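# Move wooden block from bench to cart floor

## Task

Lift the wooden block from the bench and lay it flat on the cart's floor at the handle end, next to the profiles. Keep the drop flap open, and keep anything already achieved intact. At the end the grippers hold nothing and are off the cart, the robot has released the block and backed away, touches nothing, and is neither fallen nor tilted.

## Robot and tools

ROBOT. A Rainbow Robotics RB-Y1 in a physics simulator: a two-wheel differential base with two rear casters (0.58 m wide, 0.10 m ahead of the drive axle and 0.57 m behind it, sweeping a 0.58 m radius when turning in place), a folding leg and torso, a head camera and two 7-joint arms with parallel grippers. Each wrist carries a camera case sticking out sideways that can strike objects. Loose objects may occasionally get a brief push from outside.

FRAMES. Base frame: origin on the floor between the drive wheels, x forward, y left, z up, metres. left_hand and right_hand are printed in this frame as the point between the finger pads, 0.03 m back from the tips; fingers point along the hand's -z and close along its x. chest is also printed in the base frame. base_odometry is the base frame at scene start, built only from wheel turns (slip shows as travel, bumps can turn the robot unseen); heading in rad, left positive, -3.142 to 3.142.

TOOL move. One action per call, plus optional "cameras" (list of head_camera, left_wrist_camera, right_wrist_camera or all; [] for none) and "blocking" (true/omitted waits until all motion rests; false returns in about 0.5 s while motion continues). Allowed combinations: base and/or joints with optional min_time_s or contact_limits; target alone or with min_time_s; contact_limits alone; or nothing, which just reports state and images.
- base: one velocity command {"x_m_s", "turn_rad_s", "for_s"}, relative motion from where the robot stands. x_m_s forward speed, 0.005 to 1.5 m/s either sign or 0; turn_rad_s left-positive, 0.02 to 1.509 rad/s either sign or 0; for_s 0.1 to 5 s. No sideways motion. Acceleration about 0.4 m/s² (turns 0.5 rad/s²); travel is roughly speed times duration. The base does not halt on hitting furniture.
- joints: a dict of absolute joint targets by name (radians, grippers in metres of opening). Ranges: torso_squat_rad 0 to 1.2; torso_shift_rad -0.3 to 0.6; torso_pitch_rad -0.2 to 1.4 (positive bows forward); torso_yaw_rad -1.5 to 1.5 (raise both arms 0.2 rad outward first); shoulder_pitch ±2.356 (negative swings forward/up); left_shoulder_roll_rad 0 to 3.141, right_shoulder_roll_rad -3.141 to 0 (outward lift); shoulder_yaw ±2.094; elbow -2.617 to 0.01 (negative bends); forearm_roll ±3.141; wrist_pitch -1.57 to 1.919; hand_roll ±2.705; left_gripper_m/right_gripper_m 0 to 0.1; head_pan_rad -0.523 to 0.523; head_tilt_rad -0.35 to 1.57 (positive looks down). Combined torso limits: squat+shift <= 1.52; squat-shift+pitch <= 1.57; shift+0.5 pitch-0.4 squat <= 0.7; shift+0.3 pitch-0.5 squat <= 0.39.
- target: one hand to an absolute pose {"side": "left"|"right", "x", "y", "z" in metres in the base frame (-3 to 3), "quat_wxyz" as printed}. It is solved once into joint angles, so the hand travels an arc; split long moves. Refused while a previous move still runs.
- min_time_s: 0.1 to 8, the shortest duration for arm, head and torso motions.
- contact_limits: per gripper motor current in mA, 200 to 672.5 (start value 672.5); lower values grip more gently and persist.

OTHER TOOLS. wait {seconds 0 to 10, cameras}: lets time pass, returns early once running moves rest. stop {cameras}: brakes all running motion. zoom_image {camera, region [x0,y0,x1,y1] pixels, max 504 per side}: magnifies the latest image. read_manual {section "licences"}: licence text only. finished_scene {scene}: the integer number of the scene being ended; call nothing after it.

RESULTS. "move" says done or the worst status. Hand status: reached (within 10 mm and 2°), short (with the gap), or refused (with reason). Joint words: done, off_target (rested away from target, possibly still pushing), stopped, not_followed (collision check withheld an arm), time_out, contact_stop (torso only), limit_stop_at_<name> (self-collision guard or built-in limit), torque_fault, limit_stop_at_motor_heat. An unrequested stop, or a refusal, cancels the remaining calls of that reply. on_its_own lists what the robot did unbidden. lidar_m: 12 ranges in 30° sectors starting straight ahead, counter-clockwise, seen in a plane 0.23 m up. motor_effort: wheel load in percent, peak in brackets; at rest usually under 30. Wrist force/torque and joint torques are uncalibrated and include held weight. Motor temperatures: MOTOR HOT at 65 °C, brakes at 80 °C.

GRIPPING. Command an opening at least 0.005 m under the object's width; off_target then is normal. Each arm is rated 3 kg; a torque fault freezes everything for 10 s.

AVOID. Dropping the block or releasing it while it moves; hitting or shoving furniture, the cart or the flap; the two arms colliding or pressing (can end the scene); fast bends or hard braking with reach forward, which can tip the robot; driving the upper body under an edge; long stretched-out holds that overheat motors. Finish with grippers open, hands clear of the cart and robot upright.

Each tool is called after ">>>" in YAML: its name, and indented under it one key for each argument.

## Session

>>> move:

Scene clock: 0.00 s.
Joint torques (N m): no reading
External joint torques (N m): no reading
Motor temperatures (°C): left_arm=[31 28 32 36 35 33 38] | right_arm=[34 31 32 30 36 36 34]
Wrist force (N): no reading
Wrist torque (N m): no reading
Wrist force, peak (N): no reading
base_odometry: x=+0.000 y=+0.000 heading=+0.000
lidar_m: 0.65 0.68 1.56 4.82 1.63 1.14 1.08 1.13 1.47 3.50 0.97 0.70
base_status: not commanded
joint_positions: torso_squat_rad=+0.350 torso_shift_rad=+0.000 torso_pitch_rad=+0.000 torso_yaw_rad=+0.000 left_shoulder_pitch_rad=+0.049 left_shoulder_roll_rad=+0.015 left_shoulder_yaw_rad=+0.041 left_elbow_rad=-0.149 left_forearm_roll_rad=+0.010 left_wrist_pitch_rad=-0.019 left_hand_roll_rad=+0.045 left_gripper_m=+0.099 right_shoulder_pitch_rad=-0.033 right_shoulder_roll_rad=-0.038 right_shoulder_yaw_rad=+0.024 right_elbow_rad=-0.125 right_forearm_roll_rad=-0.047 right_wrist_pitch_rad=+0.032 right_hand_roll_rad=-0.022 right_gripper_m=+0.099 head_pan_rad=+0.000 head_tilt_rad=+0.400
joint_status: not commanded
wheel_motors_off: 0
motor_effort: left_wheel=+0 right_wheel=+0
chest: x=-0.2280 y=+0.0001 z=+1.2475 quat_wxyz=(+1.000, +0.000, +0.000, +0.000) (m; base frame)
left_hand: x=-0.1861 y=+0.2354 z=+0.5638 quat_wxyz=(+0.997, +0.009, -0.062, +0.055) (m; base frame)
right_hand: x=-0.1506 y=-0.2464 z=+0.5666 quat_wxyz=(+0.998, -0.015, -0.063, -0.016) (m; base frame)
pictures: head_camera, left_wrist_camera, right_wrist_camera

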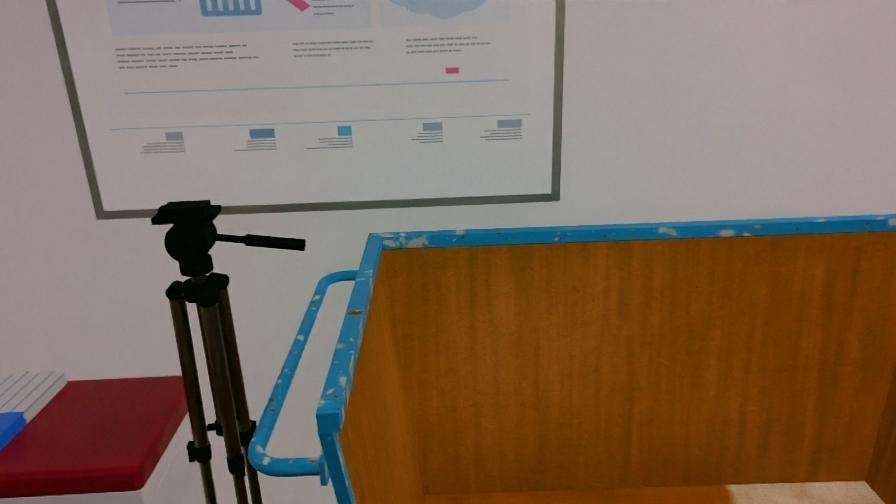

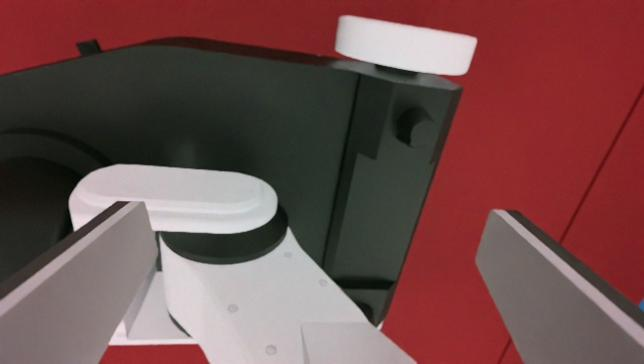

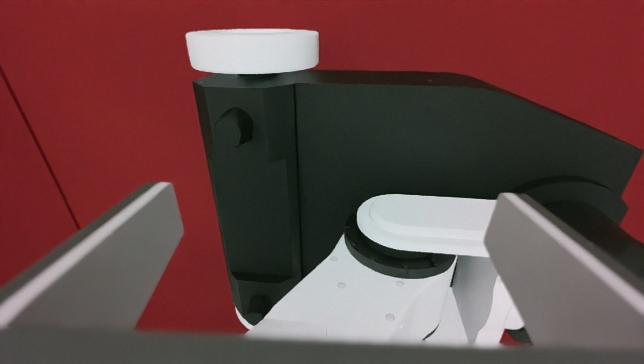

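>>> move:
  joints: {"head_tilt_rad": 0.85}
  cameras: ["head_camera"]

>>> move:
  joints: {"head_tilt_rad": 0.7, "head_pan_rad": -0.52}
  cameras: ["head_camera"]

>>> move:
  joints: {"head_tilt_rad": 0.7, "head_pan_rad": 0.52}
  cameras: ["head_camera"]

Scene clock: 2.40 s.
Joint torques (N m): left_arm=[-0.85 -0.3 0.71 0.11 -0.08 -0.59 -0.01] | right_arm=[-2.07 -0.86 -0.57 0.04 0.02 -0.2 0]
External joint torques (N m): left_arm=[-0.22 -0.96 0.67 0.09 -0.08 -0.24 0] | right_arm=[0.18 0.63 -0.52 0.35 -0.02 0.09 0]
Wrist force (N): left_arm=[-0.3 1.5 -7.4] | right_arm=[-1.4 0.8 -5.1]
Wrist torque (N m): left_arm=[-0.31 0.06 0.08] | right_arm=[-0.07 -0.01 -0.07]
Wrist force, peak (N): left_arm=[-0.2 1.9 -8.4] | right_arm=[-2.1 1.1 -5.4]
move: done
base_odometry: x=+0.000 y=+0.000 heading=+0.000
lidar_m: 0.64 0.69 1.55 4.83 1.62 1.14 1.07 1.12 1.46 3.51 0.98 0.70
base_status: not commanded
joint_positions: torso_squat_rad=+0.350 torso_shift_rad=+0.000 torso_pitch_rad=+0.000 torso_yaw_rad=+0.000 left_shoulder_pitch_rad=+0.049 left_shoulder_roll_rad=+0.015 left_shoulder_yaw_rad=+0.041 left_elbow_rad=-0.149 left_forearm_roll_rad=+0.010 left_wrist_pitch_rad=-0.019 left_hand_roll_rad=+0.045 left_gripper_m=+0.099 right_shoulder_pitch_rad=-0.033 right_shoulder_roll_rad=-0.038 right_shoulder_yaw_rad=+0.024 right_elbow_rad=-0.125 right_forearm_roll_rad=-0.047 right_wrist_pitch_rad=+0.032 right_hand_roll_rad=-0.022 right_gripper_m=+0.099 head_pan_rad=+0.000 head_tilt_rad=+0.850
joint_status: all done
wheel_motors_off: 0
motor_effort: left_wheel=+0(1) right_wheel=+0(3)
chest: x=-0.2280 y=+0.0001 z=+1.2475 quat_wxyz=(+1.000, +0.000, +0.000, +0.000) (m; base frame)
left_hand: x=-0.1861 y=+0.2354 z=+0.5638 quat_wxyz=(+0.997, +0.009, -0.062, +0.055) (m; base frame)
right_hand: x=-0.1506 y=-0.2464 z=+0.5666 quat_wxyz=(+0.998, -0.015, -0.063, -0.016) (m; base frame)
pictures: head_camera
camera_calibration:
head_camera: T_world_to_cam=[[-0.00598885, -0.999504, -0.0309109, 0.0427237], [-0.712307, 0.0259593, -0.701388, 0.920231], [0.701843, 0.0178175, -0.712109, 1.12053], [0, 0, 0, 1]] pos_world=[-0.130693, -0.00115112, 1.4447]

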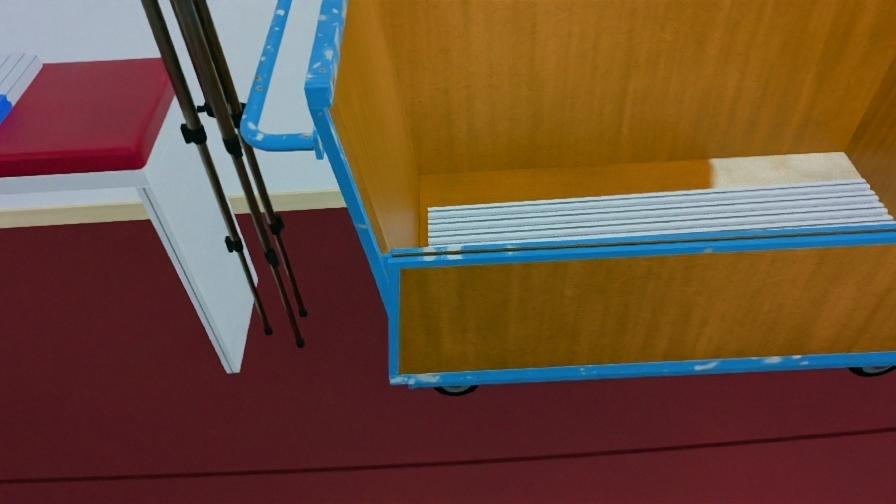

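Scene clock: 3.40 s.
Joint torques (N m): left_arm=[-0.91 -0.23 0.97 -0.05 -0.01 -0.6 -0.12] | right_arm=[-1.9 -0.72 -0.48 -0.15 -0.08 -0.31 -0.09]
External joint torques (N m): left_arm=[-0.28 -0.89 0.93 -0.07 -0.02 -0.24 -0.11] | right_arm=[0.35 0.77 -0.43 0.16 -0.11 -0.01 -0.1]
Wrist force (N): left_arm=[0.2 1.9 -7.8] | right_arm=[-1.6 1.5 -5.6]
Wrist torque (N m): left_arm=[-0.39 0.14 0.09] | right_arm=[-0.17 -0.02 -0.09]
Wrist force, peak (N): left_arm=[-0.2 1.4 -8.4] | right_arm=[-1.6 1.5 -5.6]
move: done
base_odometry: x=+0.000 y=+0.000 heading=+0.000
lidar_m: 0.65 0.70 1.56 4.84 1.62 1.14 1.07 1.12 1.47 3.49 0.97 0.70
base_status: not commanded
joint_positions: torso_squat_rad=+0.350 torso_shift_rad=+0.000 torso_pitch_rad=+0.000 torso_yaw_rad=+0.000 left_shoulder_pitch_rad=+0.049 left_shoulder_roll_rad=+0.015 left_shoulder_yaw_rad=+0.041 left_elbow_rad=-0.149 left_forearm_roll_rad=+0.010 left_wrist_pitch_rad=-0.019 left_hand_roll_rad=+0.045 left_gripper_m=+0.099 right_shoulder_pitch_rad=-0.033 right_shoulder_roll_rad=-0.038 right_shoulder_yaw_rad=+0.024 right_elbow_rad=-0.125 right_forearm_roll_rad=-0.047 right_wrist_pitch_rad=+0.032 right_hand_roll_rad=-0.022 right_gripper_m=+0.099 head_pan_rad=-0.520 head_tilt_rad=+0.700
joint_status: all done
wheel_motors_off: 0
motor_effort: left_wheel=+0(1) right_wheel=-1(2)
chest: x=-0.2280 y=+0.0001 z=+1.2475 quat_wxyz=(+1.000, +0.000, +0.000, +0.000) (m; base frame)
left_hand: x=-0.1861 y=+0.2354 z=+0.5638 quat_wxyz=(+0.997, +0.009, -0.062, +0.055) (m; base frame)
right_hand: x=-0.1506 y=-0.2464 z=+0.5666 quat_wxyz=(+0.998, -0.015, -0.063, -0.016) (m; base frame)
pictures: head_camera
camera_calibration:
head_camera: T_world_to_cam=[[-0.497734, -0.866759, -0.031459, -0.057845], [-0.507354, 0.320382, -0.799967, 1.10502], [0.703457, -0.38221, -0.599219, 0.957513], [0, 0, 0, 1]] pos_world=[-0.141724, -0.0381954, 1.45592]

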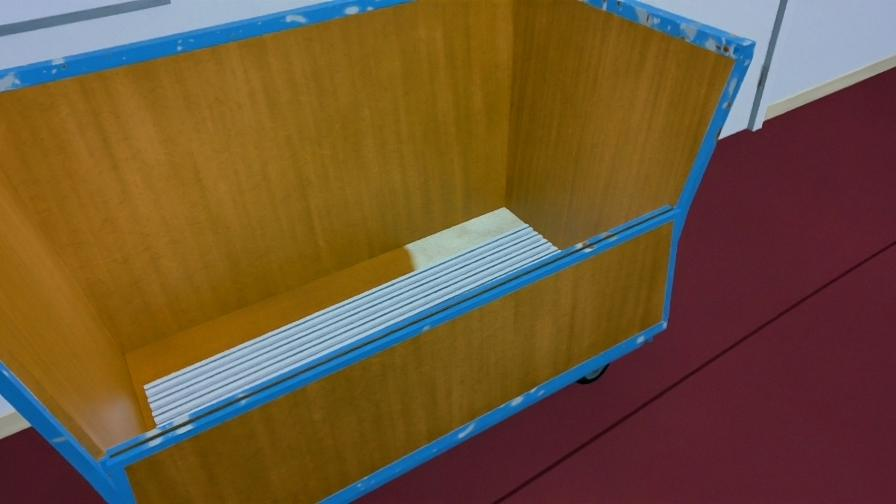

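Scene clock: 4.77 s.
Joint torques (N m): left_arm=[-1.29 -0.09 0.81 0.11 -0.18 -0.61 -0.09] | right_arm=[-1.72 -1.23 -0.73 0.28 -0.06 -0.23 -0.1]
External joint torques (N m): left_arm=[-0.66 -0.75 0.77 0.1 -0.19 -0.26 -0.09] | right_arm=[0.53 0.26 -0.68 0.59 -0.1 0.06 -0.11]
Wrist force (N): left_arm=[-0.3 1.6 -7.6] | right_arm=[-1.9 0.3 -5.2]
Wrist torque (N m): left_arm=[-0.36 0.11 0.13] | right_arm=[-0.03 -0.06 -0.10]
Wrist force, peak (N): left_arm=[0.3 1.8 -8.5] | right_arm=[-2.0 1.0 -5.6]
move: done
base_odometry: x=+0.000 y=+0.000 heading=+0.000
lidar_m: 0.65 0.68 1.55 4.83 1.61 1.14 1.07 1.12 1.47 3.51 0.98 0.70
base_status: not commanded
joint_positions: torso_squat_rad=+0.350 torso_shift_rad=+0.000 torso_pitch_rad=+0.000 torso_yaw_rad=+0.000 left_shoulder_pitch_rad=+0.049 left_shoulder_roll_rad=+0.015 left_shoulder_yaw_rad=+0.041 left_elbow_rad=-0.149 left_forearm_roll_rad=+0.010 left_wrist_pitch_rad=-0.019 left_hand_roll_rad=+0.045 left_gripper_m=+0.099 right_shoulder_pitch_rad=-0.033 right_shoulder_roll_rad=-0.038 right_shoulder_yaw_rad=+0.024 right_elbow_rad=-0.125 right_forearm_roll_rad=-0.047 right_wrist_pitch_rad=+0.032 right_hand_roll_rad=-0.022 right_gripper_m=+0.099 head_pan_rad=+0.520 head_tilt_rad=+0.700
joint_status: all done
wheel_motors_off: 0
motor_effort: left_wheel=+1(1) right_wheel=+0(2)
chest: x=-0.2280 y=+0.0001 z=+1.2475 quat_wxyz=(+1.000, +0.000, +0.000, +0.000) (m; base frame)
left_hand: x=-0.1861 y=+0.2354 z=+0.5638 quat_wxyz=(+0.997, +0.009, -0.062, +0.055) (m; base frame)
right_hand: x=-0.1506 y=-0.2464 z=+0.5666 quat_wxyz=(+0.998, -0.015, -0.063, -0.016) (m; base frame)
pictures: head_camera
camera_calibration:
head_camera: T_world_to_cam=[[0.495443, -0.868071, -0.0314483, 0.146782], [-0.533229, -0.275356, -0.799904, 1.09972], [0.685714, 0.413076, -0.599304, 0.953836], [0, 0, 0, 1]] pos_world=[-0.14038, 0.0362239, 1.45592]

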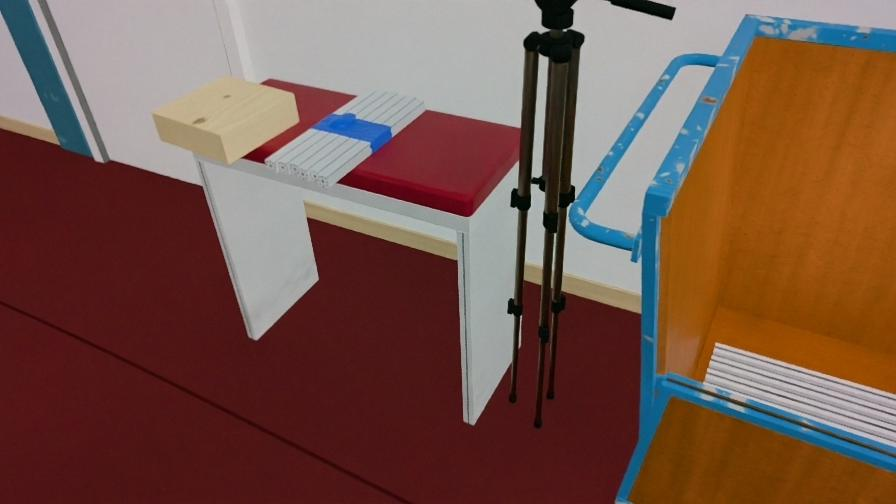

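>>> zoom_image:
  camera: "head_camera"
  region: [100, 40, 500, 240]

>>> move:
  joints: {"head_tilt_rad": 1.0, "head_pan_rad": 0.1, "torso_squat_rad": 0.0, "torso_pitch_rad": 0.3}
  cameras: ["head_camera"]

Scaled by 1.260 from the camera's 896x504 image, which has a finer 1280x720 frame.

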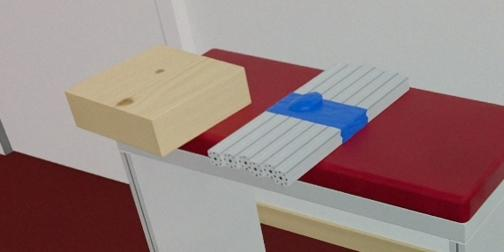

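Scene clock: 16.90 s.
Joint torques (N m): left_arm=[6.23 -0.09 0.73 3.43 -0.1 0.02 0.01] | right_arm=[6.29 -0.85 -0.71 3.21 -0.18 0.31 -0.14]
External joint torques (N m): left_arm=[-1.32 -0.86 0.61 0.22 -0.11 -0.22 0] | right_arm=[0.48 0.49 -0.55 0.5 -0.15 0.03 -0.13]
Wrist force (N): left_arm=[1.6 0.2 -6.6] | right_arm=[0.0 0.7 -5.0]
Wrist torque (N m): left_arm=[-0.19 0.25 0.06] | right_arm=[-0.03 0.05 -0.08]
Wrist force, peak (N): left_arm=[1.5 1.1 -8.4] | right_arm=[-1.8 1.2 -5.5]
move: done
base_odometry: x=+0.000 y=+0.000 heading=+0.000
lidar_m: 0.65 0.68 1.55 4.83 1.63 1.14 1.07 1.11 1.48 3.52 0.98 0.69
base_status: not commanded
joint_positions: torso_squat_rad=+0.000 torso_shift_rad=+0.000 torso_pitch_rad=+0.300 torso_yaw_rad=+0.000 left_shoulder_pitch_rad=+0.049 left_shoulder_roll_rad=+0.015 left_shoulder_yaw_rad=+0.041 left_elbow_rad=-0.149 left_forearm_roll_rad=+0.010 left_wrist_pitch_rad=-0.019 left_hand_roll_rad=+0.045 left_gripper_m=+0.099 right_shoulder_pitch_rad=-0.033 right_shoulder_roll_rad=-0.038 right_shoulder_yaw_rad=+0.024 right_elbow_rad=-0.125 right_forearm_roll_rad=-0.047 right_wrist_pitch_rad=+0.032 right_hand_roll_rad=-0.022 right_gripper_m=+0.099 head_pan_rad=+0.100 head_tilt_rad=+1.000
joint_status: all done
wheel_motors_off: 0
motor_effort: left_wheel=+1(1) right_wheel=+1(2)
chest: x=-0.1365 y=+0.0001 z=+1.2761 quat_wxyz=(+0.989, +0.000, +0.150, +0.000) (m; base frame)
left_hand: x=-0.2986 y=+0.2354 z=+0.6106 quat_wxyz=(+0.995, +0.017, +0.088, +0.053) (m; base frame)
right_hand: x=-0.2638 y=-0.2464 z=+0.6028 quat_wxyz=(+0.996, -0.018, +0.087, -0.014) (m; base frame)
pictures: head_camera
camera_calibration:
head_camera: T_world_to_cam=[[0.0765274, -0.995565, -0.054723, 0.0833747], [-0.945138, -0.054951, -0.322016, 0.468787], [0.317581, 0.0763638, -0.945151, 1.34355], [0, 0, 0, 1]] pos_world=[0.0100015, 0.00616635, 1.42538]

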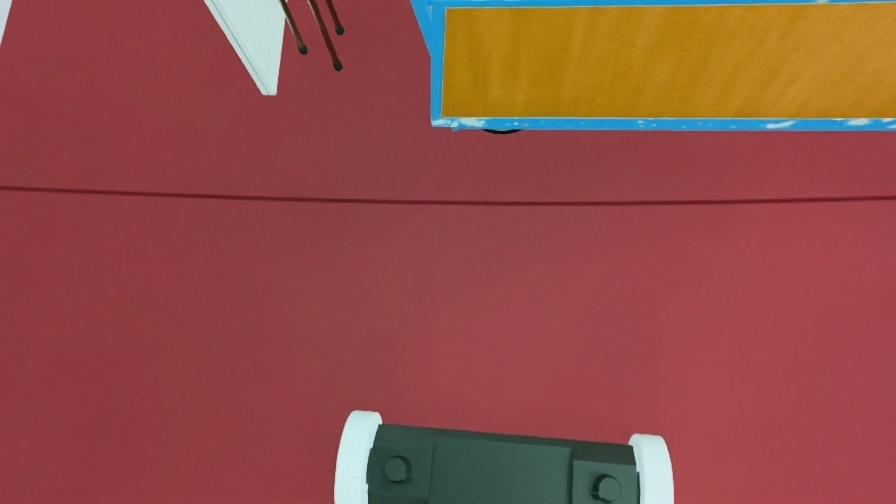

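>>> move:
  base: {"x_m_s": 0.2, "for_s": 1.5}
  joints: {"head_tilt_rad": 0.7, "head_pan_rad": 0.0, "torso_pitch_rad": 0.4}
  cameras: ["head_camera"]

>>> zoom_image:
  camera: "head_camera"
  region: [300, 0, 800, 400]

Scene clock: 31.10 s.
Joint torques (N m): left_arm=[9.15 -0.12 0.68 4.36 0.01 0.27 -0.07] | right_arm=[9.1 -0.58 -0.64 4.55 -0.22 0.55 0.02]
External joint torques (N m): left_arm=[-1 -0.91 0.54 0.14 0.01 -0.17 -0.09] | right_arm=[0.67 0.69 -0.44 0.87 -0.16 0.08 0.03]
Wrist force (N): left_arm=[2.3 0.6 -7.0] | right_arm=[0.5 1.4 -4.8]
Wrist torque (N m): left_arm=[-0.26 0.21 0.05] | right_arm=[-0.13 0.07 -0.11]
Wrist force, peak (N): left_arm=[2.3 0.9 -8.3] | right_arm=[0.3 1.5 -5.5]
move: done
base_odometry: x=+0.300 y=+0.000 heading=+0.000
lidar_m: 0.35 0.36 0.80 3.85 2.07 1.44 1.37 1.42 1.89 4.50 0.52 0.38
base_status: done (sent for 1.5 of 1.5 s)
joint_positions: torso_squat_rad=+0.000 torso_shift_rad=+0.000 torso_pitch_rad=+0.400 torso_yaw_rad=+0.000 left_shoulder_pitch_rad=+0.049 left_shoulder_roll_rad=+0.015 left_shoulder_yaw_rad=+0.041 left_elbow_rad=-0.149 left_forearm_roll_rad=+0.010 left_wrist_pitch_rad=-0.019 left_hand_roll_rad=+0.045 left_gripper_m=+0.099 right_shoulder_pitch_rad=-0.033 right_shoulder_roll_rad=-0.038 right_shoulder_yaw_rad=+0.024 right_elbow_rad=-0.125 right_forearm_roll_rad=-0.047 right_wrist_pitch_rad=+0.032 right_hand_roll_rad=-0.022 right_gripper_m=+0.099 head_pan_rad=+0.000 head_tilt_rad=+0.700
joint_status: all done
wheel_motors_off: 0
motor_effort: left_wheel=+1(56) right_wheel=+1(29)
chest: x=-0.1075 y=+0.0001 z=+1.2655 quat_wxyz=(+0.980, +0.000, +0.199, +0.000) (m; base frame)
left_hand: x=-0.3351 y=+0.2354 z=+0.6195 quat_wxyz=(+0.989, +0.019, +0.138, +0.052) (m; base frame)
right_hand: x=-0.3013 y=-0.2464 z=+0.6082 quat_wxyz=(+0.990, -0.018, +0.137, -0.013) (m; base frame)
pictures: head_camera
camera_calibration:
head_camera: T_world_to_cam=[[-0.0134536, -0.999504, -0.0284708, 0.0401184], [-0.863728, 0.0259622, -0.503289, 0.76896], [0.503778, 0.0178199, -0.863649, 1.19449], [0, 0, 0, 1]] pos_world=[0.0629533, -0.00115112, 1.41977]

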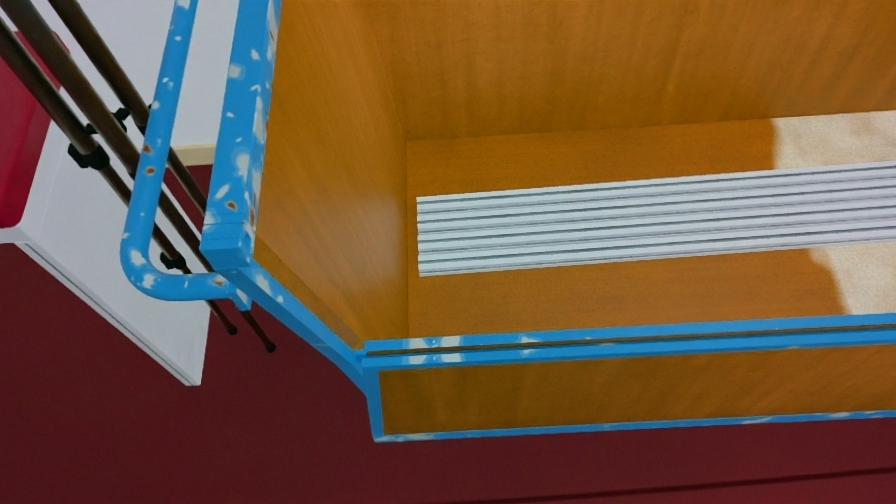

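Scaled by 1.008 from the camera's 896x504 image, which has a finer 1280x720 frame.

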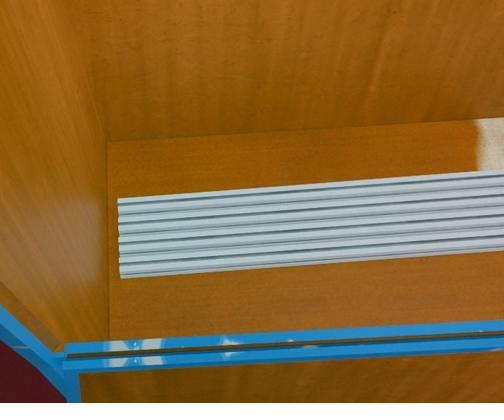

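>>> move:
  base: {"x_m_s": -0.35, "for_s": 1.0}
  joints: {"head_tilt_rad": 0.6, "head_pan_rad": 0.0, "torso_pitch_rad": 0.0, "torso_squat_rad": 0.35}
  cameras: []

>>> move:
  base: {"turn_rad_s": 0.8, "for_s": 1.963}
  cameras: ["head_camera"]

Scene clock: 43.47 s.
Joint torques (N m): left_arm=[-1.56 -0.26 0.67 0.02 0.01 -0.56 -0.1] | right_arm=[-2.21 -0.94 -0.58 -0.13 -0.12 -0.09 -0.02]
External joint torques (N m): left_arm=[-0.93 -0.92 0.63 0.01 0.01 -0.21 -0.09] | right_arm=[0.05 0.56 -0.53 0.18 -0.15 0.2 -0.03]
Wrist force (N): left_arm=[0.3 1.1 -8.2] | right_arm=[-2.1 0.4 -4.9]
Wrist torque (N m): left_arm=[-0.26 0.17 0.06] | right_arm=[-0.02 -0.10 -0.09]
Wrist force, peak (N): left_arm=[2.8 0.5 -8.2] | right_arm=[-1.2 1.1 -5.7]
move: done
base_odometry: x=-0.050 y=+0.000 heading=+0.000
lidar_m: 0.69 1.07 1.59 4.98 1.54 1.08 1.02 1.07 1.41 3.36 1.06 0.75
base_status: done (sent for 1 of 1 s)
joint_positions: torso_squat_rad=+0.350 torso_shift_rad=+0.000 torso_pitch_rad=+0.000 torso_yaw_rad=+0.000 left_shoulder_pitch_rad=+0.049 left_shoulder_roll_rad=+0.015 left_shoulder_yaw_rad=+0.041 left_elbow_rad=-0.149 left_forearm_roll_rad=+0.010 left_wrist_pitch_rad=-0.019 left_hand_roll_rad=+0.045 left_gripper_m=+0.099 right_shoulder_pitch_rad=-0.033 right_shoulder_roll_rad=-0.038 right_shoulder_yaw_rad=+0.024 right_elbow_rad=-0.125 right_forearm_roll_rad=-0.047 right_wrist_pitch_rad=+0.032 right_hand_roll_rad=-0.022 right_gripper_m=+0.099 head_pan_rad=+0.000 head_tilt_rad=+0.600
joint_status: all done
wheel_motors_off: 0
motor_effort: left_wheel=-3(25) right_wheel=-7(26)
chest: x=-0.2281 y=+0.0001 z=+1.2475 quat_wxyz=(+1.000, +0.000, +0.000, +0.000) (m; base frame)
left_hand: x=-0.1862 y=+0.2354 z=+0.5638 quat_wxyz=(+0.997, +0.009, -0.062, +0.055) (m; base frame)
right_hand: x=-0.1505 y=-0.2464 z=+0.5666 quat_wxyz=(+0.998, -0.015, -0.063, -0.016) (m; base frame)
pictures: none
No camera images: "cameras" was empty.

Scene clock: 47.37 s.
Joint torques (N m): left_arm=[-0.96 -0.33 0.52 0.01 -0.01 -0.46 -0.02] | right_arm=[-1.8 -1.1 -0.72 0.12 -0.07 -0.22 -0.06]
External joint torques (N m): left_arm=[-0.33 -1 0.48 -0.01 -0.02 -0.11 -0.01] | right_arm=[0.46 0.39 -0.67 0.43 -0.11 0.07 -0.06]
Wrist force (N): left_arm=[-0.3 0.9 -7.4] | right_arm=[-1.9 1.2 -4.8]
Wrist torque (N m): left_arm=[-0.22 0.10 0.04] | right_arm=[-0.11 -0.07 -0.11]
Wrist force, peak (N): left_arm=[-0.3 1.2 -8.3] | right_arm=[-2.2 1.3 -5.4]
move: done
base_odometry: x=-0.050 y=+0.000 heading=+1.573
lidar_m: 4.82 1.51 1.07 1.02 1.06 1.41 3.45 1.06 0.76 0.72 1.08 1.59
base_status: done (sent for 1.97 of 1.97 s)
joint_positions: torso_squat_rad=+0.350 torso_shift_rad=+0.000 torso_pitch_rad=+0.000 torso_yaw_rad=+0.000 left_shoulder_pitch_rad=+0.049 left_shoulder_roll_rad=+0.015 left_shoulder_yaw_rad=+0.041 left_elbow_rad=-0.149 left_forearm_roll_rad=+0.010 left_wrist_pitch_rad=-0.019 left_hand_roll_rad=+0.045 left_gripper_m=+0.099 right_shoulder_pitch_rad=-0.033 right_shoulder_roll_rad=-0.038 right_shoulder_yaw_rad=+0.024 right_elbow_rad=-0.125 right_forearm_roll_rad=-0.047 right_wrist_pitch_rad=+0.032 right_hand_roll_rad=-0.022 right_gripper_m=+0.099 head_pan_rad=+0.000 head_tilt_rad=+0.600
joint_status: not commanded
wheel_motors_off: 0
motor_effort: left_wheel=+6(42) right_wheel=+19(43)
chest: x=-0.2281 y=+0.0001 z=+1.2475 quat_wxyz=(+1.000, +0.000, +0.000, +0.000) (m; base frame)
left_hand: x=-0.1862 y=+0.2354 z=+0.5639 quat_wxyz=(+0.997, +0.009, -0.062, +0.055) (m; base frame)
right_hand: x=-0.1505 y=-0.2464 z=+0.5666 quat_wxyz=(+0.998, -0.015, -0.063, -0.016) (m; base frame)
pictures: head_camera
camera_calibration:
head_camera: T_world_to_cam=[[0.00184679, -0.999504, -0.0314345, 0.0449936], [-0.516616, 0.0259612, -0.855823, 1.184], [0.856215, 0.0178201, -0.516312, 0.868926], [0, 0, 0, 1]] pos_world=[-0.132398, -0.00125112, 1.46335]

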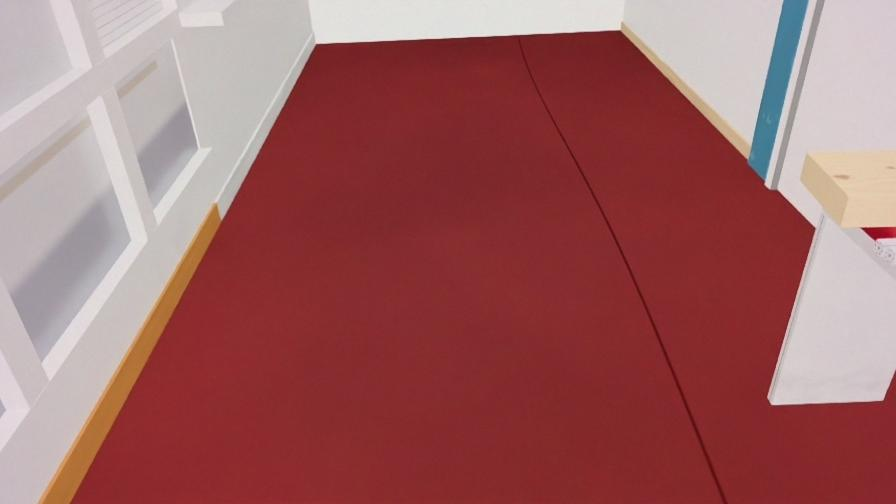

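>>> move:
  base: {"x_m_s": 0.4, "for_s": 2.75}
  joints: {"head_tilt_rad": 0.7, "head_pan_rad": -0.5}
  cameras: ["head_camera"]

>>> move:
  base: {"turn_rad_s": -0.8, "for_s": 1.963}
  joints: {"head_pan_rad": 0.0, "head_tilt_rad": 0.8}
  cameras: ["head_camera"]

Scene clock: 52.90 s.
Joint torques (N m): left_arm=[-0.42 -0.11 0.86 0.15 0.01 -0.61 0.02] | right_arm=[-2.45 -0.72 -0.83 -0.02 -0.05 -0.35 -0.1]
External joint torques (N m): left_arm=[0.21 -0.77 0.82 0.14 0.01 -0.26 0.03] | right_arm=[-0.2 0.77 -0.78 0.29 -0.09 -0.06 -0.11]
Wrist force (N): left_arm=[-0.1 0.9 -8.1] | right_arm=[-1.4 0.7 -4.8]
Wrist torque (N m): left_arm=[-0.23 0.15 0.10] | right_arm=[-0.08 -0.02 -0.06]
Wrist force, peak (N): left_arm=[0.3 1.8 -8.4] | right_arm=[-2.2 1.1 -5.4]
move: done
base_odometry: x=-0.053 y=+1.107 heading=+1.574
lidar_m: 4.52 1.60 1.11 1.07 1.10 1.48 3.66 1.18 1.02 0.89 0.90 2.02
base_status: done (sent for 2.77 of 2.77 s)
joint_positions: torso_squat_rad=+0.350 torso_shift_rad=+0.000 torso_pitch_rad=+0.000 torso_yaw_rad=+0.000 left_shoulder_pitch_rad=+0.049 left_shoulder_roll_rad=+0.015 left_shoulder_yaw_rad=+0.041 left_elbow_rad=-0.149 left_forearm_roll_rad=+0.010 left_wrist_pitch_rad=-0.019 left_hand_roll_rad=+0.045 left_gripper_m=+0.099 right_shoulder_pitch_rad=-0.033 right_shoulder_roll_rad=-0.038 right_shoulder_yaw_rad=+0.024 right_elbow_rad=-0.125 right_forearm_roll_rad=-0.047 right_wrist_pitch_rad=+0.032 right_hand_roll_rad=-0.022 right_gripper_m=+0.099 head_pan_rad=-0.500 head_tilt_rad=+0.700
joint_status: all done
wheel_motors_off: 0
motor_effort: left_wheel=+16(47) right_wheel=-16(49)
chest: x=-0.2280 y=+0.0001 z=+1.2475 quat_wxyz=(+1.000, +0.000, +0.000, +0.000) (m; base frame)
left_hand: x=-0.1861 y=+0.2354 z=+0.5639 quat_wxyz=(+0.997, +0.009, -0.062, +0.055) (m; base frame)
right_hand: x=-0.1505 y=-0.2464 z=+0.5666 quat_wxyz=(+0.998, -0.015, -0.062, -0.016) (m; base frame)
pictures: head_camera
camera_calibration:
head_camera: T_world_to_cam=[[-0.480356, -0.876509, -0.0314609, -0.054256], [-0.513695, 0.310234, -0.799921, 1.10374], [0.710898, -0.368085, -0.599281, 0.959018], [0, 0, 0, 1]] pos_world=[-0.140839, -0.0369737, 1.45592]

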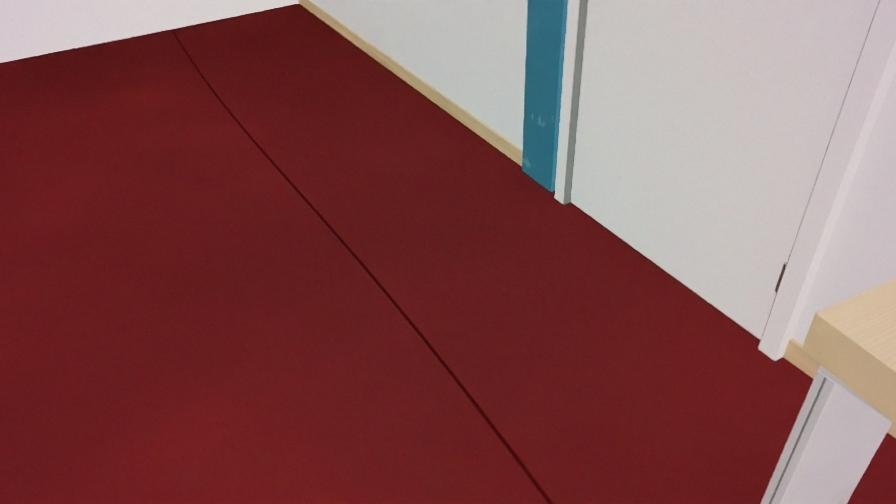

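Scene clock: 56.80 s.
Joint torques (N m): left_arm=[-0.53 -0.25 0.75 0.06 -0.1 -0.54 -0.01] | right_arm=[-2.15 -0.68 -0.51 0.16 -0.1 -0.12 -0.1]
External joint torques (N m): left_arm=[0.1 -0.91 0.7 0.04 -0.11 -0.19 -0.01] | right_arm=[0.1 0.81 -0.46 0.47 -0.14 0.17 -0.1]
Wrist force (N): left_arm=[-0.4 1.6 -7.0] | right_arm=[-1.6 1.3 -4.7]
Wrist torque (N m): left_arm=[-0.33 0.12 0.08] | right_arm=[-0.10 -0.03 -0.07]
Wrist force, peak (N): left_arm=[0.7 1.5 -8.3] | right_arm=[-1.9 1.1 -5.6]
move: done
base_odometry: x=-0.053 y=+1.107 heading=+0.002
lidar_m: 0.94 0.90 2.00 4.52 1.60 1.12 1.06 1.11 1.46 3.49 1.18 1.03
base_status: done (sent for 1.97 of 1.97 s)
joint_positions: torso_squat_rad=+0.350 torso_shift_rad=+0.000 torso_pitch_rad=+0.000 torso_yaw_rad=+0.000 left_shoulder_pitch_rad=+0.049 left_shoulder_roll_rad=+0.015 left_shoulder_yaw_rad=+0.041 left_elbow_rad=-0.149 left_forearm_roll_rad=+0.010 left_wrist_pitch_rad=-0.019 left_hand_roll_rad=+0.045 left_gripper_m=+0.099 right_shoulder_pitch_rad=-0.033 right_shoulder_roll_rad=-0.038 right_shoulder_yaw_rad=+0.024 right_elbow_rad=-0.125 right_forearm_roll_rad=-0.047 right_wrist_pitch_rad=+0.032 right_hand_roll_rad=-0.022 right_gripper_m=+0.099 head_pan_rad=+0.000 head_tilt_rad=+0.800
joint_status: all done
wheel_motors_off: 0
motor_effort: left_wheel=+22(44) right_wheel=+3(51)
chest: x=-0.2280 y=+0.0001 z=+1.2475 quat_wxyz=(+1.000, +0.000, +0.000, +0.000) (m; base frame)
left_hand: x=-0.1861 y=+0.2354 z=+0.5639 quat_wxyz=(+0.997, +0.009, -0.062, +0.055) (m; base frame)
right_hand: x=-0.1505 y=-0.2464 z=+0.5666 quat_wxyz=(+0.998, -0.015, -0.063, -0.016) (m; base frame)
pictures: head_camera
camera_calibration:
head_camera: T_world_to_cam=[[-0.00450802, -0.999502, -0.031246, 0.0434176], [-0.676396, 0.0260617, -0.736077, 0.977783], [0.736524, 0.0178164, -0.676176, 1.07564], [0, 0, 0, 1]] pos_world=[-0.130674, -0.00125081, 1.44841]

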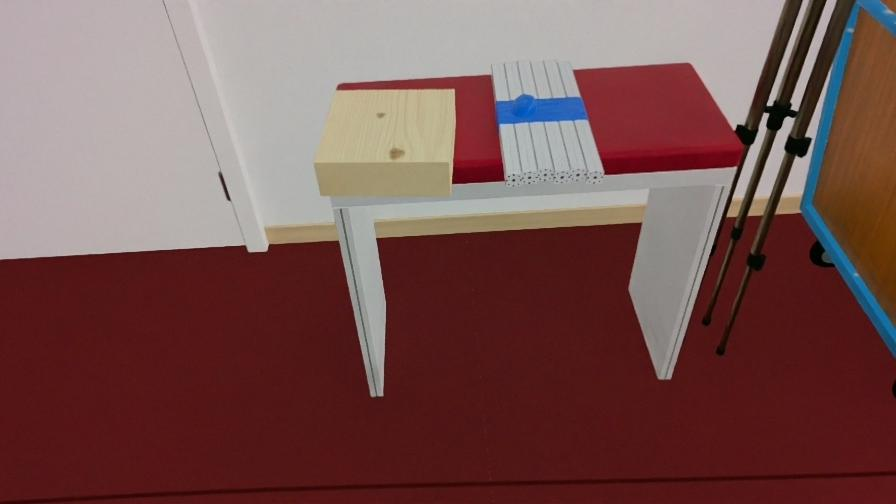

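>>> move:
  base: {"turn_rad_s": 0.5, "for_s": 0.967}

>>> move:
  base: {"x_m_s": 0.3, "for_s": 1.8}

>>> move:
  base: {"turn_rad_s": -0.5, "for_s": 0.967}
  joints: {"head_tilt_rad": 1.0, "head_pan_rad": 0.0}
  cameras: ["head_camera"]

Scene clock: 93.00 s.
Joint torques (N m): left_arm=[-0.75 -0.18 1 0.02 -0.06 -0.61 -0.02] | right_arm=[-2.13 -0.92 -0.88 0.09 0.03 -0.29 0]
External joint torques (N m): left_arm=[-0.12 -0.85 0.96 0 -0.06 -0.26 -0.01] | right_arm=[0.13 0.56 -0.83 0.4 -0.01 0 0]
Wrist force (N): left_arm=[-0.6 1.1 -7.2] | right_arm=[-2.0 0.7 -4.7]
Wrist torque (N m): left_arm=[-0.28 0.04 0.07] | right_arm=[-0.04 -0.10 -0.06]
Wrist force, peak (N): left_arm=[-0.1 1.3 -8.3] | right_arm=[-1.3 1.1 -5.6]
move: done
base_odometry: x=-0.054 y=+1.106 heading=+0.468
lidar_m: 0.90 1.91 4.16 1.74 1.15 1.06 1.08 1.40 3.00 1.22 1.02 1.48
base_status: done (sent for 0.97 of 0.97 s)
joint_positions: torso_squat_rad=+0.350 torso_shift_rad=+0.000 torso_pitch_rad=+0.000 torso_yaw_rad=+0.000 left_shoulder_pitch_rad=+0.049 left_shoulder_roll_rad=+0.015 left_shoulder_yaw_rad=+0.041 left_elbow_rad=-0.149 left_forearm_roll_rad=+0.010 left_wrist_pitch_rad=-0.019 left_hand_roll_rad=+0.045 left_gripper_m=+0.099 right_shoulder_pitch_rad=-0.033 right_shoulder_roll_rad=-0.038 right_shoulder_yaw_rad=+0.024 right_elbow_rad=-0.125 right_forearm_roll_rad=-0.047 right_wrist_pitch_rad=+0.032 right_hand_roll_rad=-0.022 right_gripper_m=+0.099 head_pan_rad=+0.000 head_tilt_rad=+0.800
joint_status: not commanded
wheel_motors_off: 0
motor_effort: left_wheel=+2(42) right_wheel=+26(41)
chest: x=-0.2280 y=+0.0001 z=+1.2475 quat_wxyz=(+1.000, +0.000, +0.000, +0.000) (m; base frame)
left_hand: x=-0.1861 y=+0.2354 z=+0.5639 quat_wxyz=(+0.997, +0.009, -0.062, +0.055) (m; base frame)
right_hand: x=-0.1505 y=-0.2464 z=+0.5666 quat_wxyz=(+0.998, -0.015, -0.063, -0.016) (m; base frame)
pictures: none

Scene clock: 95.87 s.
Joint torques (N m): left_arm=[-0.29 0 0.84 0.02 -0.13 -0.63 -0.05] | right_arm=[-1.77 -1.09 -0.78 0.23 -0.05 -0.17 -0.08]
External joint torques (N m): left_arm=[0.34 -0.66 0.8 0 -0.13 -0.28 -0.04] | right_arm=[0.47 0.4 -0.73 0.54 -0.09 0.12 -0.09]
Wrist force (N): left_arm=[0.3 1.5 -7.2] | right_arm=[-2.1 0.6 -5.1]
Wrist torque (N m): left_arm=[-0.30 0.15 0.11] | right_arm=[-0.05 -0.09 -0.09]
Wrist force, peak (N): left_arm=[0.5 1.2 -8.8] | right_arm=[-2.4 1.2 -5.4]
move: done
base_odometry: x=+0.428 y=+1.350 heading=+0.468
lidar_m: 1.01 1.28 2.79 2.51 1.70 1.55 1.59 2.02 1.59 0.84 0.94 0.38
base_status: done (sent for 1.8 of 1.8 s)
joint_positions: torso_squat_rad=+0.350 torso_shift_rad=+0.000 torso_pitch_rad=+0.000 torso_yaw_rad=+0.000 left_shoulder_pitch_rad=+0.049 left_shoulder_roll_rad=+0.015 left_shoulder_yaw_rad=+0.041 left_elbow_rad=-0.149 left_forearm_roll_rad=+0.010 left_wrist_pitch_rad=-0.019 left_hand_roll_rad=+0.045 left_gripper_m=+0.099 right_shoulder_pitch_rad=-0.033 right_shoulder_roll_rad=-0.038 right_shoulder_yaw_rad=+0.024 right_elbow_rad=-0.125 right_forearm_roll_rad=-0.047 right_wrist_pitch_rad=+0.032 right_hand_roll_rad=-0.022 right_gripper_m=+0.099 head_pan_rad=+0.000 head_tilt_rad=+0.800
joint_status: not commanded
wheel_motors_off: 0
motor_effort: left_wheel=-4(48) right_wheel=+2(55)
chest: x=-0.2279 y=+0.0001 z=+1.2475 quat_wxyz=(+1.000, +0.000, +0.000, +0.000) (m; base frame)
left_hand: x=-0.1860 y=+0.2354 z=+0.5639 quat_wxyz=(+0.997, +0.009, -0.062, +0.055) (m; base frame)
right_hand: x=-0.1505 y=-0.2464 z=+0.5666 quat_wxyz=(+0.998, -0.015, -0.062, -0.016) (m; base frame)
pictures: none

Scene clock: 98.13 s.
Joint torques (N m): left_arm=[-0.47 -0.1 0.53 0.13 -0.06 -0.63 -0.07] | right_arm=[-1.94 -0.74 -0.52 0.3 -0.19 -0.27 -0.03]
External joint torques (N m): left_arm=[0.16 -0.75 0.49 0.11 -0.06 -0.28 -0.06] | right_arm=[0.32 0.75 -0.47 0.61 -0.23 0.03 -0.04]
Wrist force (N): left_arm=[-0.4 0.6 -7.7] | right_arm=[-2.1 1.0 -5.3]
Wrist torque (N m): left_arm=[-0.22 0.07 0.08] | right_arm=[-0.09 -0.11 -0.09]
Wrist force, peak (N): left_arm=[0.4 2.2 -8.0] | right_arm=[-2.1 1.1 -5.4]
move: done
base_odometry: x=+0.428 y=+1.350 heading=+0.001
lidar_m: 0.37 1.01 1.33 3.28 2.35 1.65 1.57 1.63 2.13 1.19 0.82 0.99
base_status: done (sent for 0.97 of 0.97 s)
joint_positions: torso_squat_rad=+0.350 torso_shift_rad=+0.000 torso_pitch_rad=+0.000 torso_yaw_rad=+0.000 left_shoulder_pitch_rad=+0.049 left_shoulder_roll_rad=+0.015 left_shoulder_yaw_rad=+0.041 left_elbow_rad=-0.149 left_forearm_roll_rad=+0.010 left_wrist_pitch_rad=-0.019 left_hand_roll_rad=+0.045 left_gripper_m=+0.099 right_shoulder_pitch_rad=-0.033 right_shoulder_roll_rad=-0.038 right_shoulder_yaw_rad=+0.024 right_elbow_rad=-0.125 right_forearm_roll_rad=-0.047 right_wrist_pitch_rad=+0.032 right_hand_roll_rad=-0.022 right_gripper_m=+0.099 head_pan_rad=+0.000 head_tilt_rad=+1.000
joint_status: all done
wheel_motors_off: 0
motor_effort: left_wheel=+19(41) right_wheel=+7(49)
chest: x=-0.2280 y=+0.0001 z=+1.2475 quat_wxyz=(+1.000, +0.000, +0.000, +0.000) (m; base frame)
left_hand: x=-0.1861 y=+0.2354 z=+0.5638 quat_wxyz=(+0.997, +0.009, -0.062, +0.055) (m; base frame)
right_hand: x=-0.1505 y=-0.2464 z=+0.5666 quat_wxyz=(+0.998, -0.015, -0.063, -0.016) (m; base frame)
pictures: head_camera
camera_calibration:
head_camera: T_world_to_cam=[[-0.0106246, -0.999502, -0.0297278, 0.0399617], [-0.809164, 0.0260604, -0.587005, 0.73469], [0.587487, 0.0178179, -0.809037, 1.23731], [0, 0, 0, 1]] pos_world=[-0.131995, -0.00125082, 1.43348]

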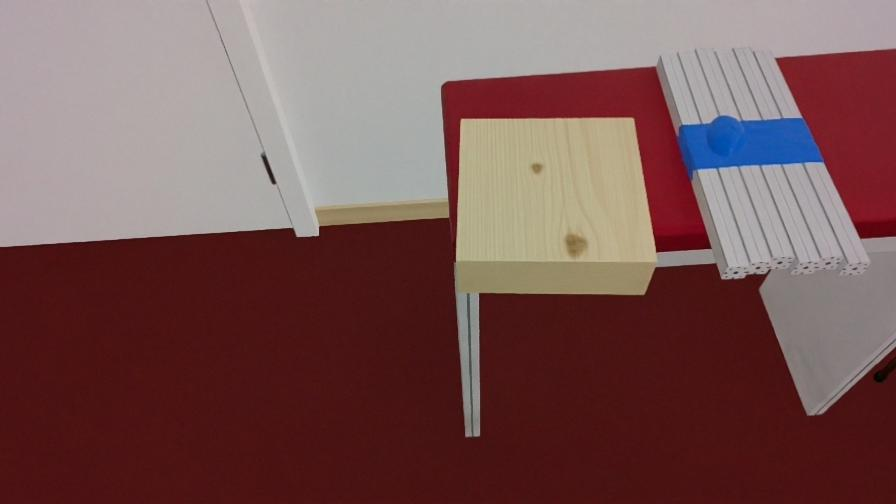

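>>> move:
  joints: {"torso_squat_rad": 0.7, "torso_pitch_rad": 0.3, "head_tilt_rad": 0.8}
  cameras: []

>>> move:
  target: {"side": "right", "x": 0.05, "y": -0.2, "z": 0.65, "quat_wxyz": [0.924, 0, -0.383, 0]}
  min_time_s: 2
  cameras: ["head_camera"]

>>> move:
  target: {"side": "right", "x": 0.2, "y": -0.118, "z": 0.757, "quat_wxyz": [0.7071, 0, -0.7071, 0]}
  min_time_s: 2
  cameras: ["head_camera", "right_wrist_camera"]

Scene clock: 111.43 s.
Joint torques (N m): left_arm=[6.58 -0.18 0.95 3.32 -0.17 0.11 -0.04] | right_arm=[6.26 -0.87 -0.55 3.45 -0.28 0.26 0]
External joint torques (N m): left_arm=[-0.96 -0.94 0.84 0.11 -0.17 -0.14 -0.05] | right_arm=[0.44 0.48 -0.39 0.74 -0.24 -0.02 0.01]
Wrist force (N): left_arm=[2.2 0.9 -7.7] | right_arm=[-0.2 1.4 -5.5]
Wrist torque (N m): left_arm=[-0.25 0.28 0.09] | right_arm=[-0.12 0.00 -0.12]
Wrist force, peak (N): left_arm=[1.5 1.0 -8.6] | right_arm=[-1.6 0.8 -5.5]
move: done
base_odometry: x=+0.428 y=+1.350 heading=+0.001
lidar_m: 0.37 1.02 1.32 3.27 2.36 1.66 1.56 1.61 2.14 1.19 0.82 1.00
base_status: not commanded
joint_positions: torso_squat_rad=+0.700 torso_shift_rad=+0.000 torso_pitch_rad=+0.300 torso_yaw_rad=+0.000 left_shoulder_pitch_rad=+0.049 left_shoulder_roll_rad=+0.015 left_shoulder_yaw_rad=+0.041 left_elbow_rad=-0.149 left_forearm_roll_rad=+0.010 left_wrist_pitch_rad=-0.019 left_hand_roll_rad=+0.045 left_gripper_m=+0.099 right_shoulder_pitch_rad=-0.033 right_shoulder_roll_rad=-0.038 right_shoulder_yaw_rad=+0.024 right_elbow_rad=-0.125 right_forearm_roll_rad=-0.047 right_wrist_pitch_rad=+0.032 right_hand_roll_rad=-0.022 right_gripper_m=+0.099 head_pan_rad=+0.000 head_tilt_rad=+0.800
joint_status: all done
wheel_motors_off: 0
motor_effort: left_wheel=+20(22) right_wheel=+4(8)
chest: x=-0.1365 y=+0.0001 z=+1.1115 quat_wxyz=(+0.989, +0.000, +0.149, +0.000) (m; base frame)
left_hand: x=-0.2986 y=+0.2354 z=+0.4460 quat_wxyz=(+0.995, +0.017, +0.088, +0.053) (m; base frame)
right_hand: x=-0.2637 y=-0.2464 z=+0.4382 quat_wxyz=(+0.996, -0.018, +0.087, -0.014) (m; base frame)
pictures: none
No camera images: "cameras" was empty.

Scene clock: 113.77 s.
Joint torques (N m): left_arm=[6.5 -0.23 0.88 3.35 -0.1 0.09 -0.05] | right_arm=[6.43 0.8 0.91 -8.33 0.24 -1.27 0.35]
External joint torques (N m): left_arm=[-1.04 -0.99 0.76 0.14 -0.1 -0.16 -0.06] | right_arm=[1.32 1.44 0.68 -1 0.05 0.11 0.32]
Wrist force (N): left_arm=[1.2 0.8 -8.0] | right_arm=[-5.7 1.0 -3.2]
Wrist torque (N m): left_arm=[-0.23 0.18 0.07] | right_arm=[-0.11 -0.31 -0.16]
Wrist force, peak (N): left_arm=[2.4 1.0 -8.5] | right_arm=[-3.4 0.6 -6.1]
move: done
base_odometry: x=+0.428 y=+1.350 heading=+0.001
lidar_m: 0.38 1.02 1.33 3.27 2.36 1.65 1.56 1.62 2.13 1.20 0.83 0.99
base_status: not commanded
joint_positions: torso_squat_rad=+0.700 torso_shift_rad=+0.000 torso_pitch_rad=+0.300 torso_yaw_rad=+0.000 left_shoulder_pitch_rad=+0.049 left_shoulder_roll_rad=+0.015 left_shoulder_yaw_rad=+0.041 left_elbow_rad=-0.149 left_forearm_roll_rad=+0.010 left_wrist_pitch_rad=-0.019 left_hand_roll_rad=+0.045 left_gripper_m=+0.099 right_shoulder_pitch_rad=+0.611 right_shoulder_roll_rad=+0.000 right_shoulder_yaw_rad=+0.214 right_elbow_rad=-1.821 right_forearm_roll_rad=+0.037 right_wrist_pitch_rad=+0.164 right_hand_roll_rad=+0.022 right_gripper_m=+0.099 head_pan_rad=+0.000 head_tilt_rad=+0.800
joint_status: all done
wheel_motors_off: 0
motor_effort: left_wheel=+21(22) right_wheel=+2(5)
chest: x=-0.1365 y=+0.0001 z=+1.1115 quat_wxyz=(+0.989, +0.000, +0.149, +0.000) (m; base frame)
left_hand: x=-0.2986 y=+0.2354 z=+0.4460 quat_wxyz=(+0.995, +0.017, +0.088, +0.053) (m; base frame)
right_hand: x=+0.0500 y=-0.2004 z=+0.6500 quat_wxyz=(+0.924, +0.002, -0.383, +0.001) (m; base frame)
right_hand_status: reached (checked arc, planned for 2.0 s): 0 mm and 0.3 deg off.
pictures: head_camera
camera_calibration:
head_camera: T_world_to_cam=[[-0.0135407, -0.999502, -0.0285197, 0.0353177], [-0.863728, 0.026062, -0.503285, 0.655248], [0.503777, 0.0178184, -0.86365, 1.09291], [0, 0, 0, 1]] pos_world=[0.0158532, -0.00125082, 1.27467]

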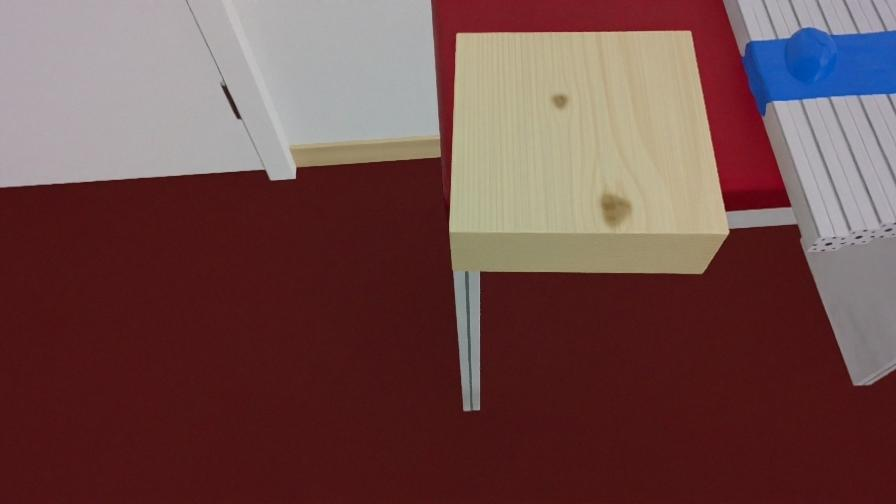

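Scene clock: 114.07 s.
Joint torques (N m): left_arm=[6.46 -0.07 0.93 3.47 -0.06 -0.01 -0.02] | right_arm=[6.42 0.87 1.18 -8.2 0.27 -1.34 0.35]
External joint torques (N m): left_arm=[-1.08 -0.84 0.81 0.27 -0.07 -0.26 -0.03] | right_arm=[1.31 1.51 0.94 -0.88 0.08 0.05 0.31]
Wrist force (N): left_arm=[1.4 1.4 -8.1] | right_arm=[-5.4 0.5 -3.0]
Wrist torque (N m): left_arm=[-0.30 0.20 0.10] | right_arm=[-0.06 -0.32 -0.16]
Wrist force, peak (N): left_arm=[1.4 1.4 -8.1] | right_arm=[-5.8 1.1 -3.7]
move: refused
base_odometry: x=+0.428 y=+1.350 heading=+0.001
lidar_m: 0.38 1.01 1.33 3.27 2.36 1.65 1.55 1.62 2.13 1.20 0.83 0.99
base_status: not commanded
joint_positions: torso_squat_rad=+0.700 torso_shift_rad=+0.000 torso_pitch_rad=+0.300 torso_yaw_rad=+0.000 left_shoulder_pitch_rad=+0.049 left_shoulder_roll_rad=+0.015 left_shoulder_yaw_rad=+0.041 left_elbow_rad=-0.149 left_forearm_roll_rad=+0.010 left_wrist_pitch_rad=-0.019 left_hand_roll_rad=+0.045 left_gripper_m=+0.099 right_shoulder_pitch_rad=+0.611 right_shoulder_roll_rad=+0.000 right_shoulder_yaw_rad=+0.214 right_elbow_rad=-1.821 right_forearm_roll_rad=+0.037 right_wrist_pitch_rad=+0.164 right_hand_roll_rad=+0.022 right_gripper_m=+0.099 head_pan_rad=+0.000 head_tilt_rad=+0.800
joint_status: not commanded
wheel_motors_off: 0
motor_effort: left_wheel=+20(21) right_wheel=+4(4)
chest: x=-0.1365 y=+0.0001 z=+1.1115 quat_wxyz=(+0.989, +0.000, +0.149, +0.000) (m; base frame)
left_hand: x=-0.2986 y=+0.2354 z=+0.4460 quat_wxyz=(+0.995, +0.017, +0.088, +0.053) (m; base frame)
right_hand: x=+0.0500 y=-0.2004 z=+0.6500 quat_wxyz=(+0.924, +0.002, -0.383, +0.001) (m; base frame)
right_hand_status: refused: the posture found for that pose stands 16 mm from the leg (limit 20 mm). Nothing moved. The solve starts from where the arm stands: from another posture it may find a clear one.
pictures: head_camera, right_wrist_camera
camera_calibration:
head_camera: T_world_to_cam=[[-0.0135407, -0.999502, -0.0285197, 0.0353177], [-0.863728, 0.026062, -0.503285, 0.655248], [0.503777, 0.0178184, -0.86365, 1.09291], [0, 0, 0, 1]] pos_world=[0.0158532, -0.00125082, 1.27467]
right_wrist_camera: T_world_to_cam=[[-0.686903, -0.0292455, -0.72616, 0.499307], [-0.388635, 0.859102, 0.333025, 0.00221319], [0.614107, 0.510967, -0.601486, 0.534916], [0, 0, 0, 1]] pos_world=[0.0153399, -0.260624, 0.683584]

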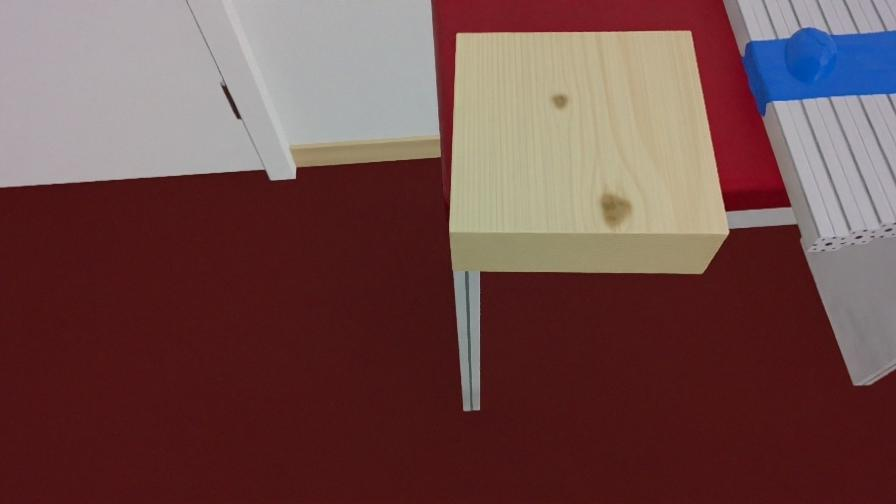

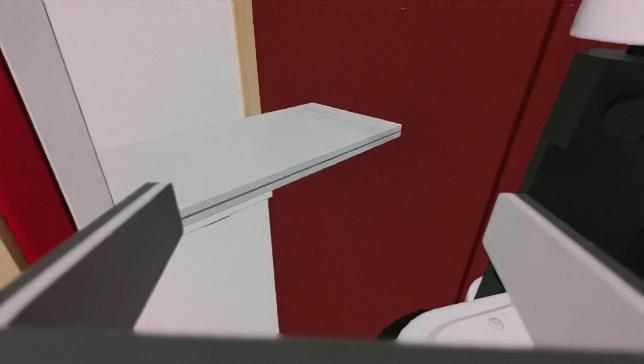

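>>> move:
  joints: {"right_shoulder_roll_rad": -0.5, "right_shoulder_yaw_rad": 0.7}
  min_time_s: 1.5
  cameras: []

>>> move:
  target: {"side": "right", "x": 0.18, "y": -0.118, "z": 0.757, "quat_wxyz": [0.7071, 0, -0.7071, 0]}
  min_time_s: 2
  cameras: ["head_camera", "right_wrist_camera"]

Scene clock: 117.43 s.
Joint torques (N m): left_arm=[6.85 -0.29 0.84 3.37 -0.1 -0.06 -0.04] | right_arm=[8.77 -1.01 -1.21 -6.83 0.21 -1.13 0.19]
External joint torques (N m): left_arm=[-0.69 -1.06 0.73 0.17 -0.1 -0.31 -0.05] | right_arm=[0.69 2 -2.71 -0.64 0.07 0.05 0.16]
Wrist force (N): left_arm=[2.4 1.6 -7.1] | right_arm=[-4.9 0.0 -3.4]
Wrist torque (N m): left_arm=[-0.31 0.29 0.08] | right_arm=[-0.05 -0.27 -0.13]
Wrist force, peak (N): left_arm=[2.3 0.9 -8.6] | right_arm=[-6.5 1.9 -3.0]
move: limit_stop_at_own_body_leg
base_odometry: x=+0.428 y=+1.350 heading=+0.001
lidar_m: 0.37 1.01 1.32 3.28 2.36 1.64 1.56 1.63 2.12 1.20 0.83 0.99
base_status: not commanded
joint_positions: torso_squat_rad=+0.700 torso_shift_rad=+0.000 torso_pitch_rad=+0.300 torso_yaw_rad=+0.000 left_shoulder_pitch_rad=+0.049 left_shoulder_roll_rad=+0.015 left_shoulder_yaw_rad=+0.041 left_elbow_rad=-0.149 left_forearm_roll_rad=+0.010 left_wrist_pitch_rad=-0.019 left_hand_roll_rad=+0.045 left_gripper_m=+0.099 right_shoulder_pitch_rad=+0.612 right_shoulder_roll_rad=-0.464 right_shoulder_yaw_rad=+0.664 right_elbow_rad=-1.821 right_forearm_roll_rad=+0.037 right_wrist_pitch_rad=+0.164 right_hand_roll_rad=+0.022 right_gripper_m=+0.099 head_pan_rad=+0.000 head_tilt_rad=+0.800
joint_status: right_shoulder_roll_rad limit_stop_at_own_body_leg (moved -0.464 of -0.500); right_shoulder_yaw_rad limit_stop_at_own_body_leg (moved +0.451 of +0.486)
wheel_motors_off: 0
on_its_own: right_shoulder_roll_rad is held at -0.464, not at your -0.500, since a limit_stop_at_own_body_leg; right_shoulder_yaw_rad is held at +0.664, not at your +0.700, since a limit_stop_at_own_body_leg
motor_effort: left_wheel=+22(22) right_wheel=+4(5)
chest: x=-0.1365 y=+0.0001 z=+1.1115 quat_wxyz=(+0.989, +0.000, +0.149, +0.000) (m; base frame)
left_hand: x=-0.2986 y=+0.2354 z=+0.4460 quat_wxyz=(+0.995, +0.017, +0.088, +0.053) (m; base frame)
right_hand: x=-0.0883 y=-0.1001 z=+0.6391 quat_wxyz=(+0.907, +0.151, -0.288, +0.268) (m; base frame)
pictures: none
No camera images: "cameras" was empty.

not run: a stop that you did not command came earlier in this reply.


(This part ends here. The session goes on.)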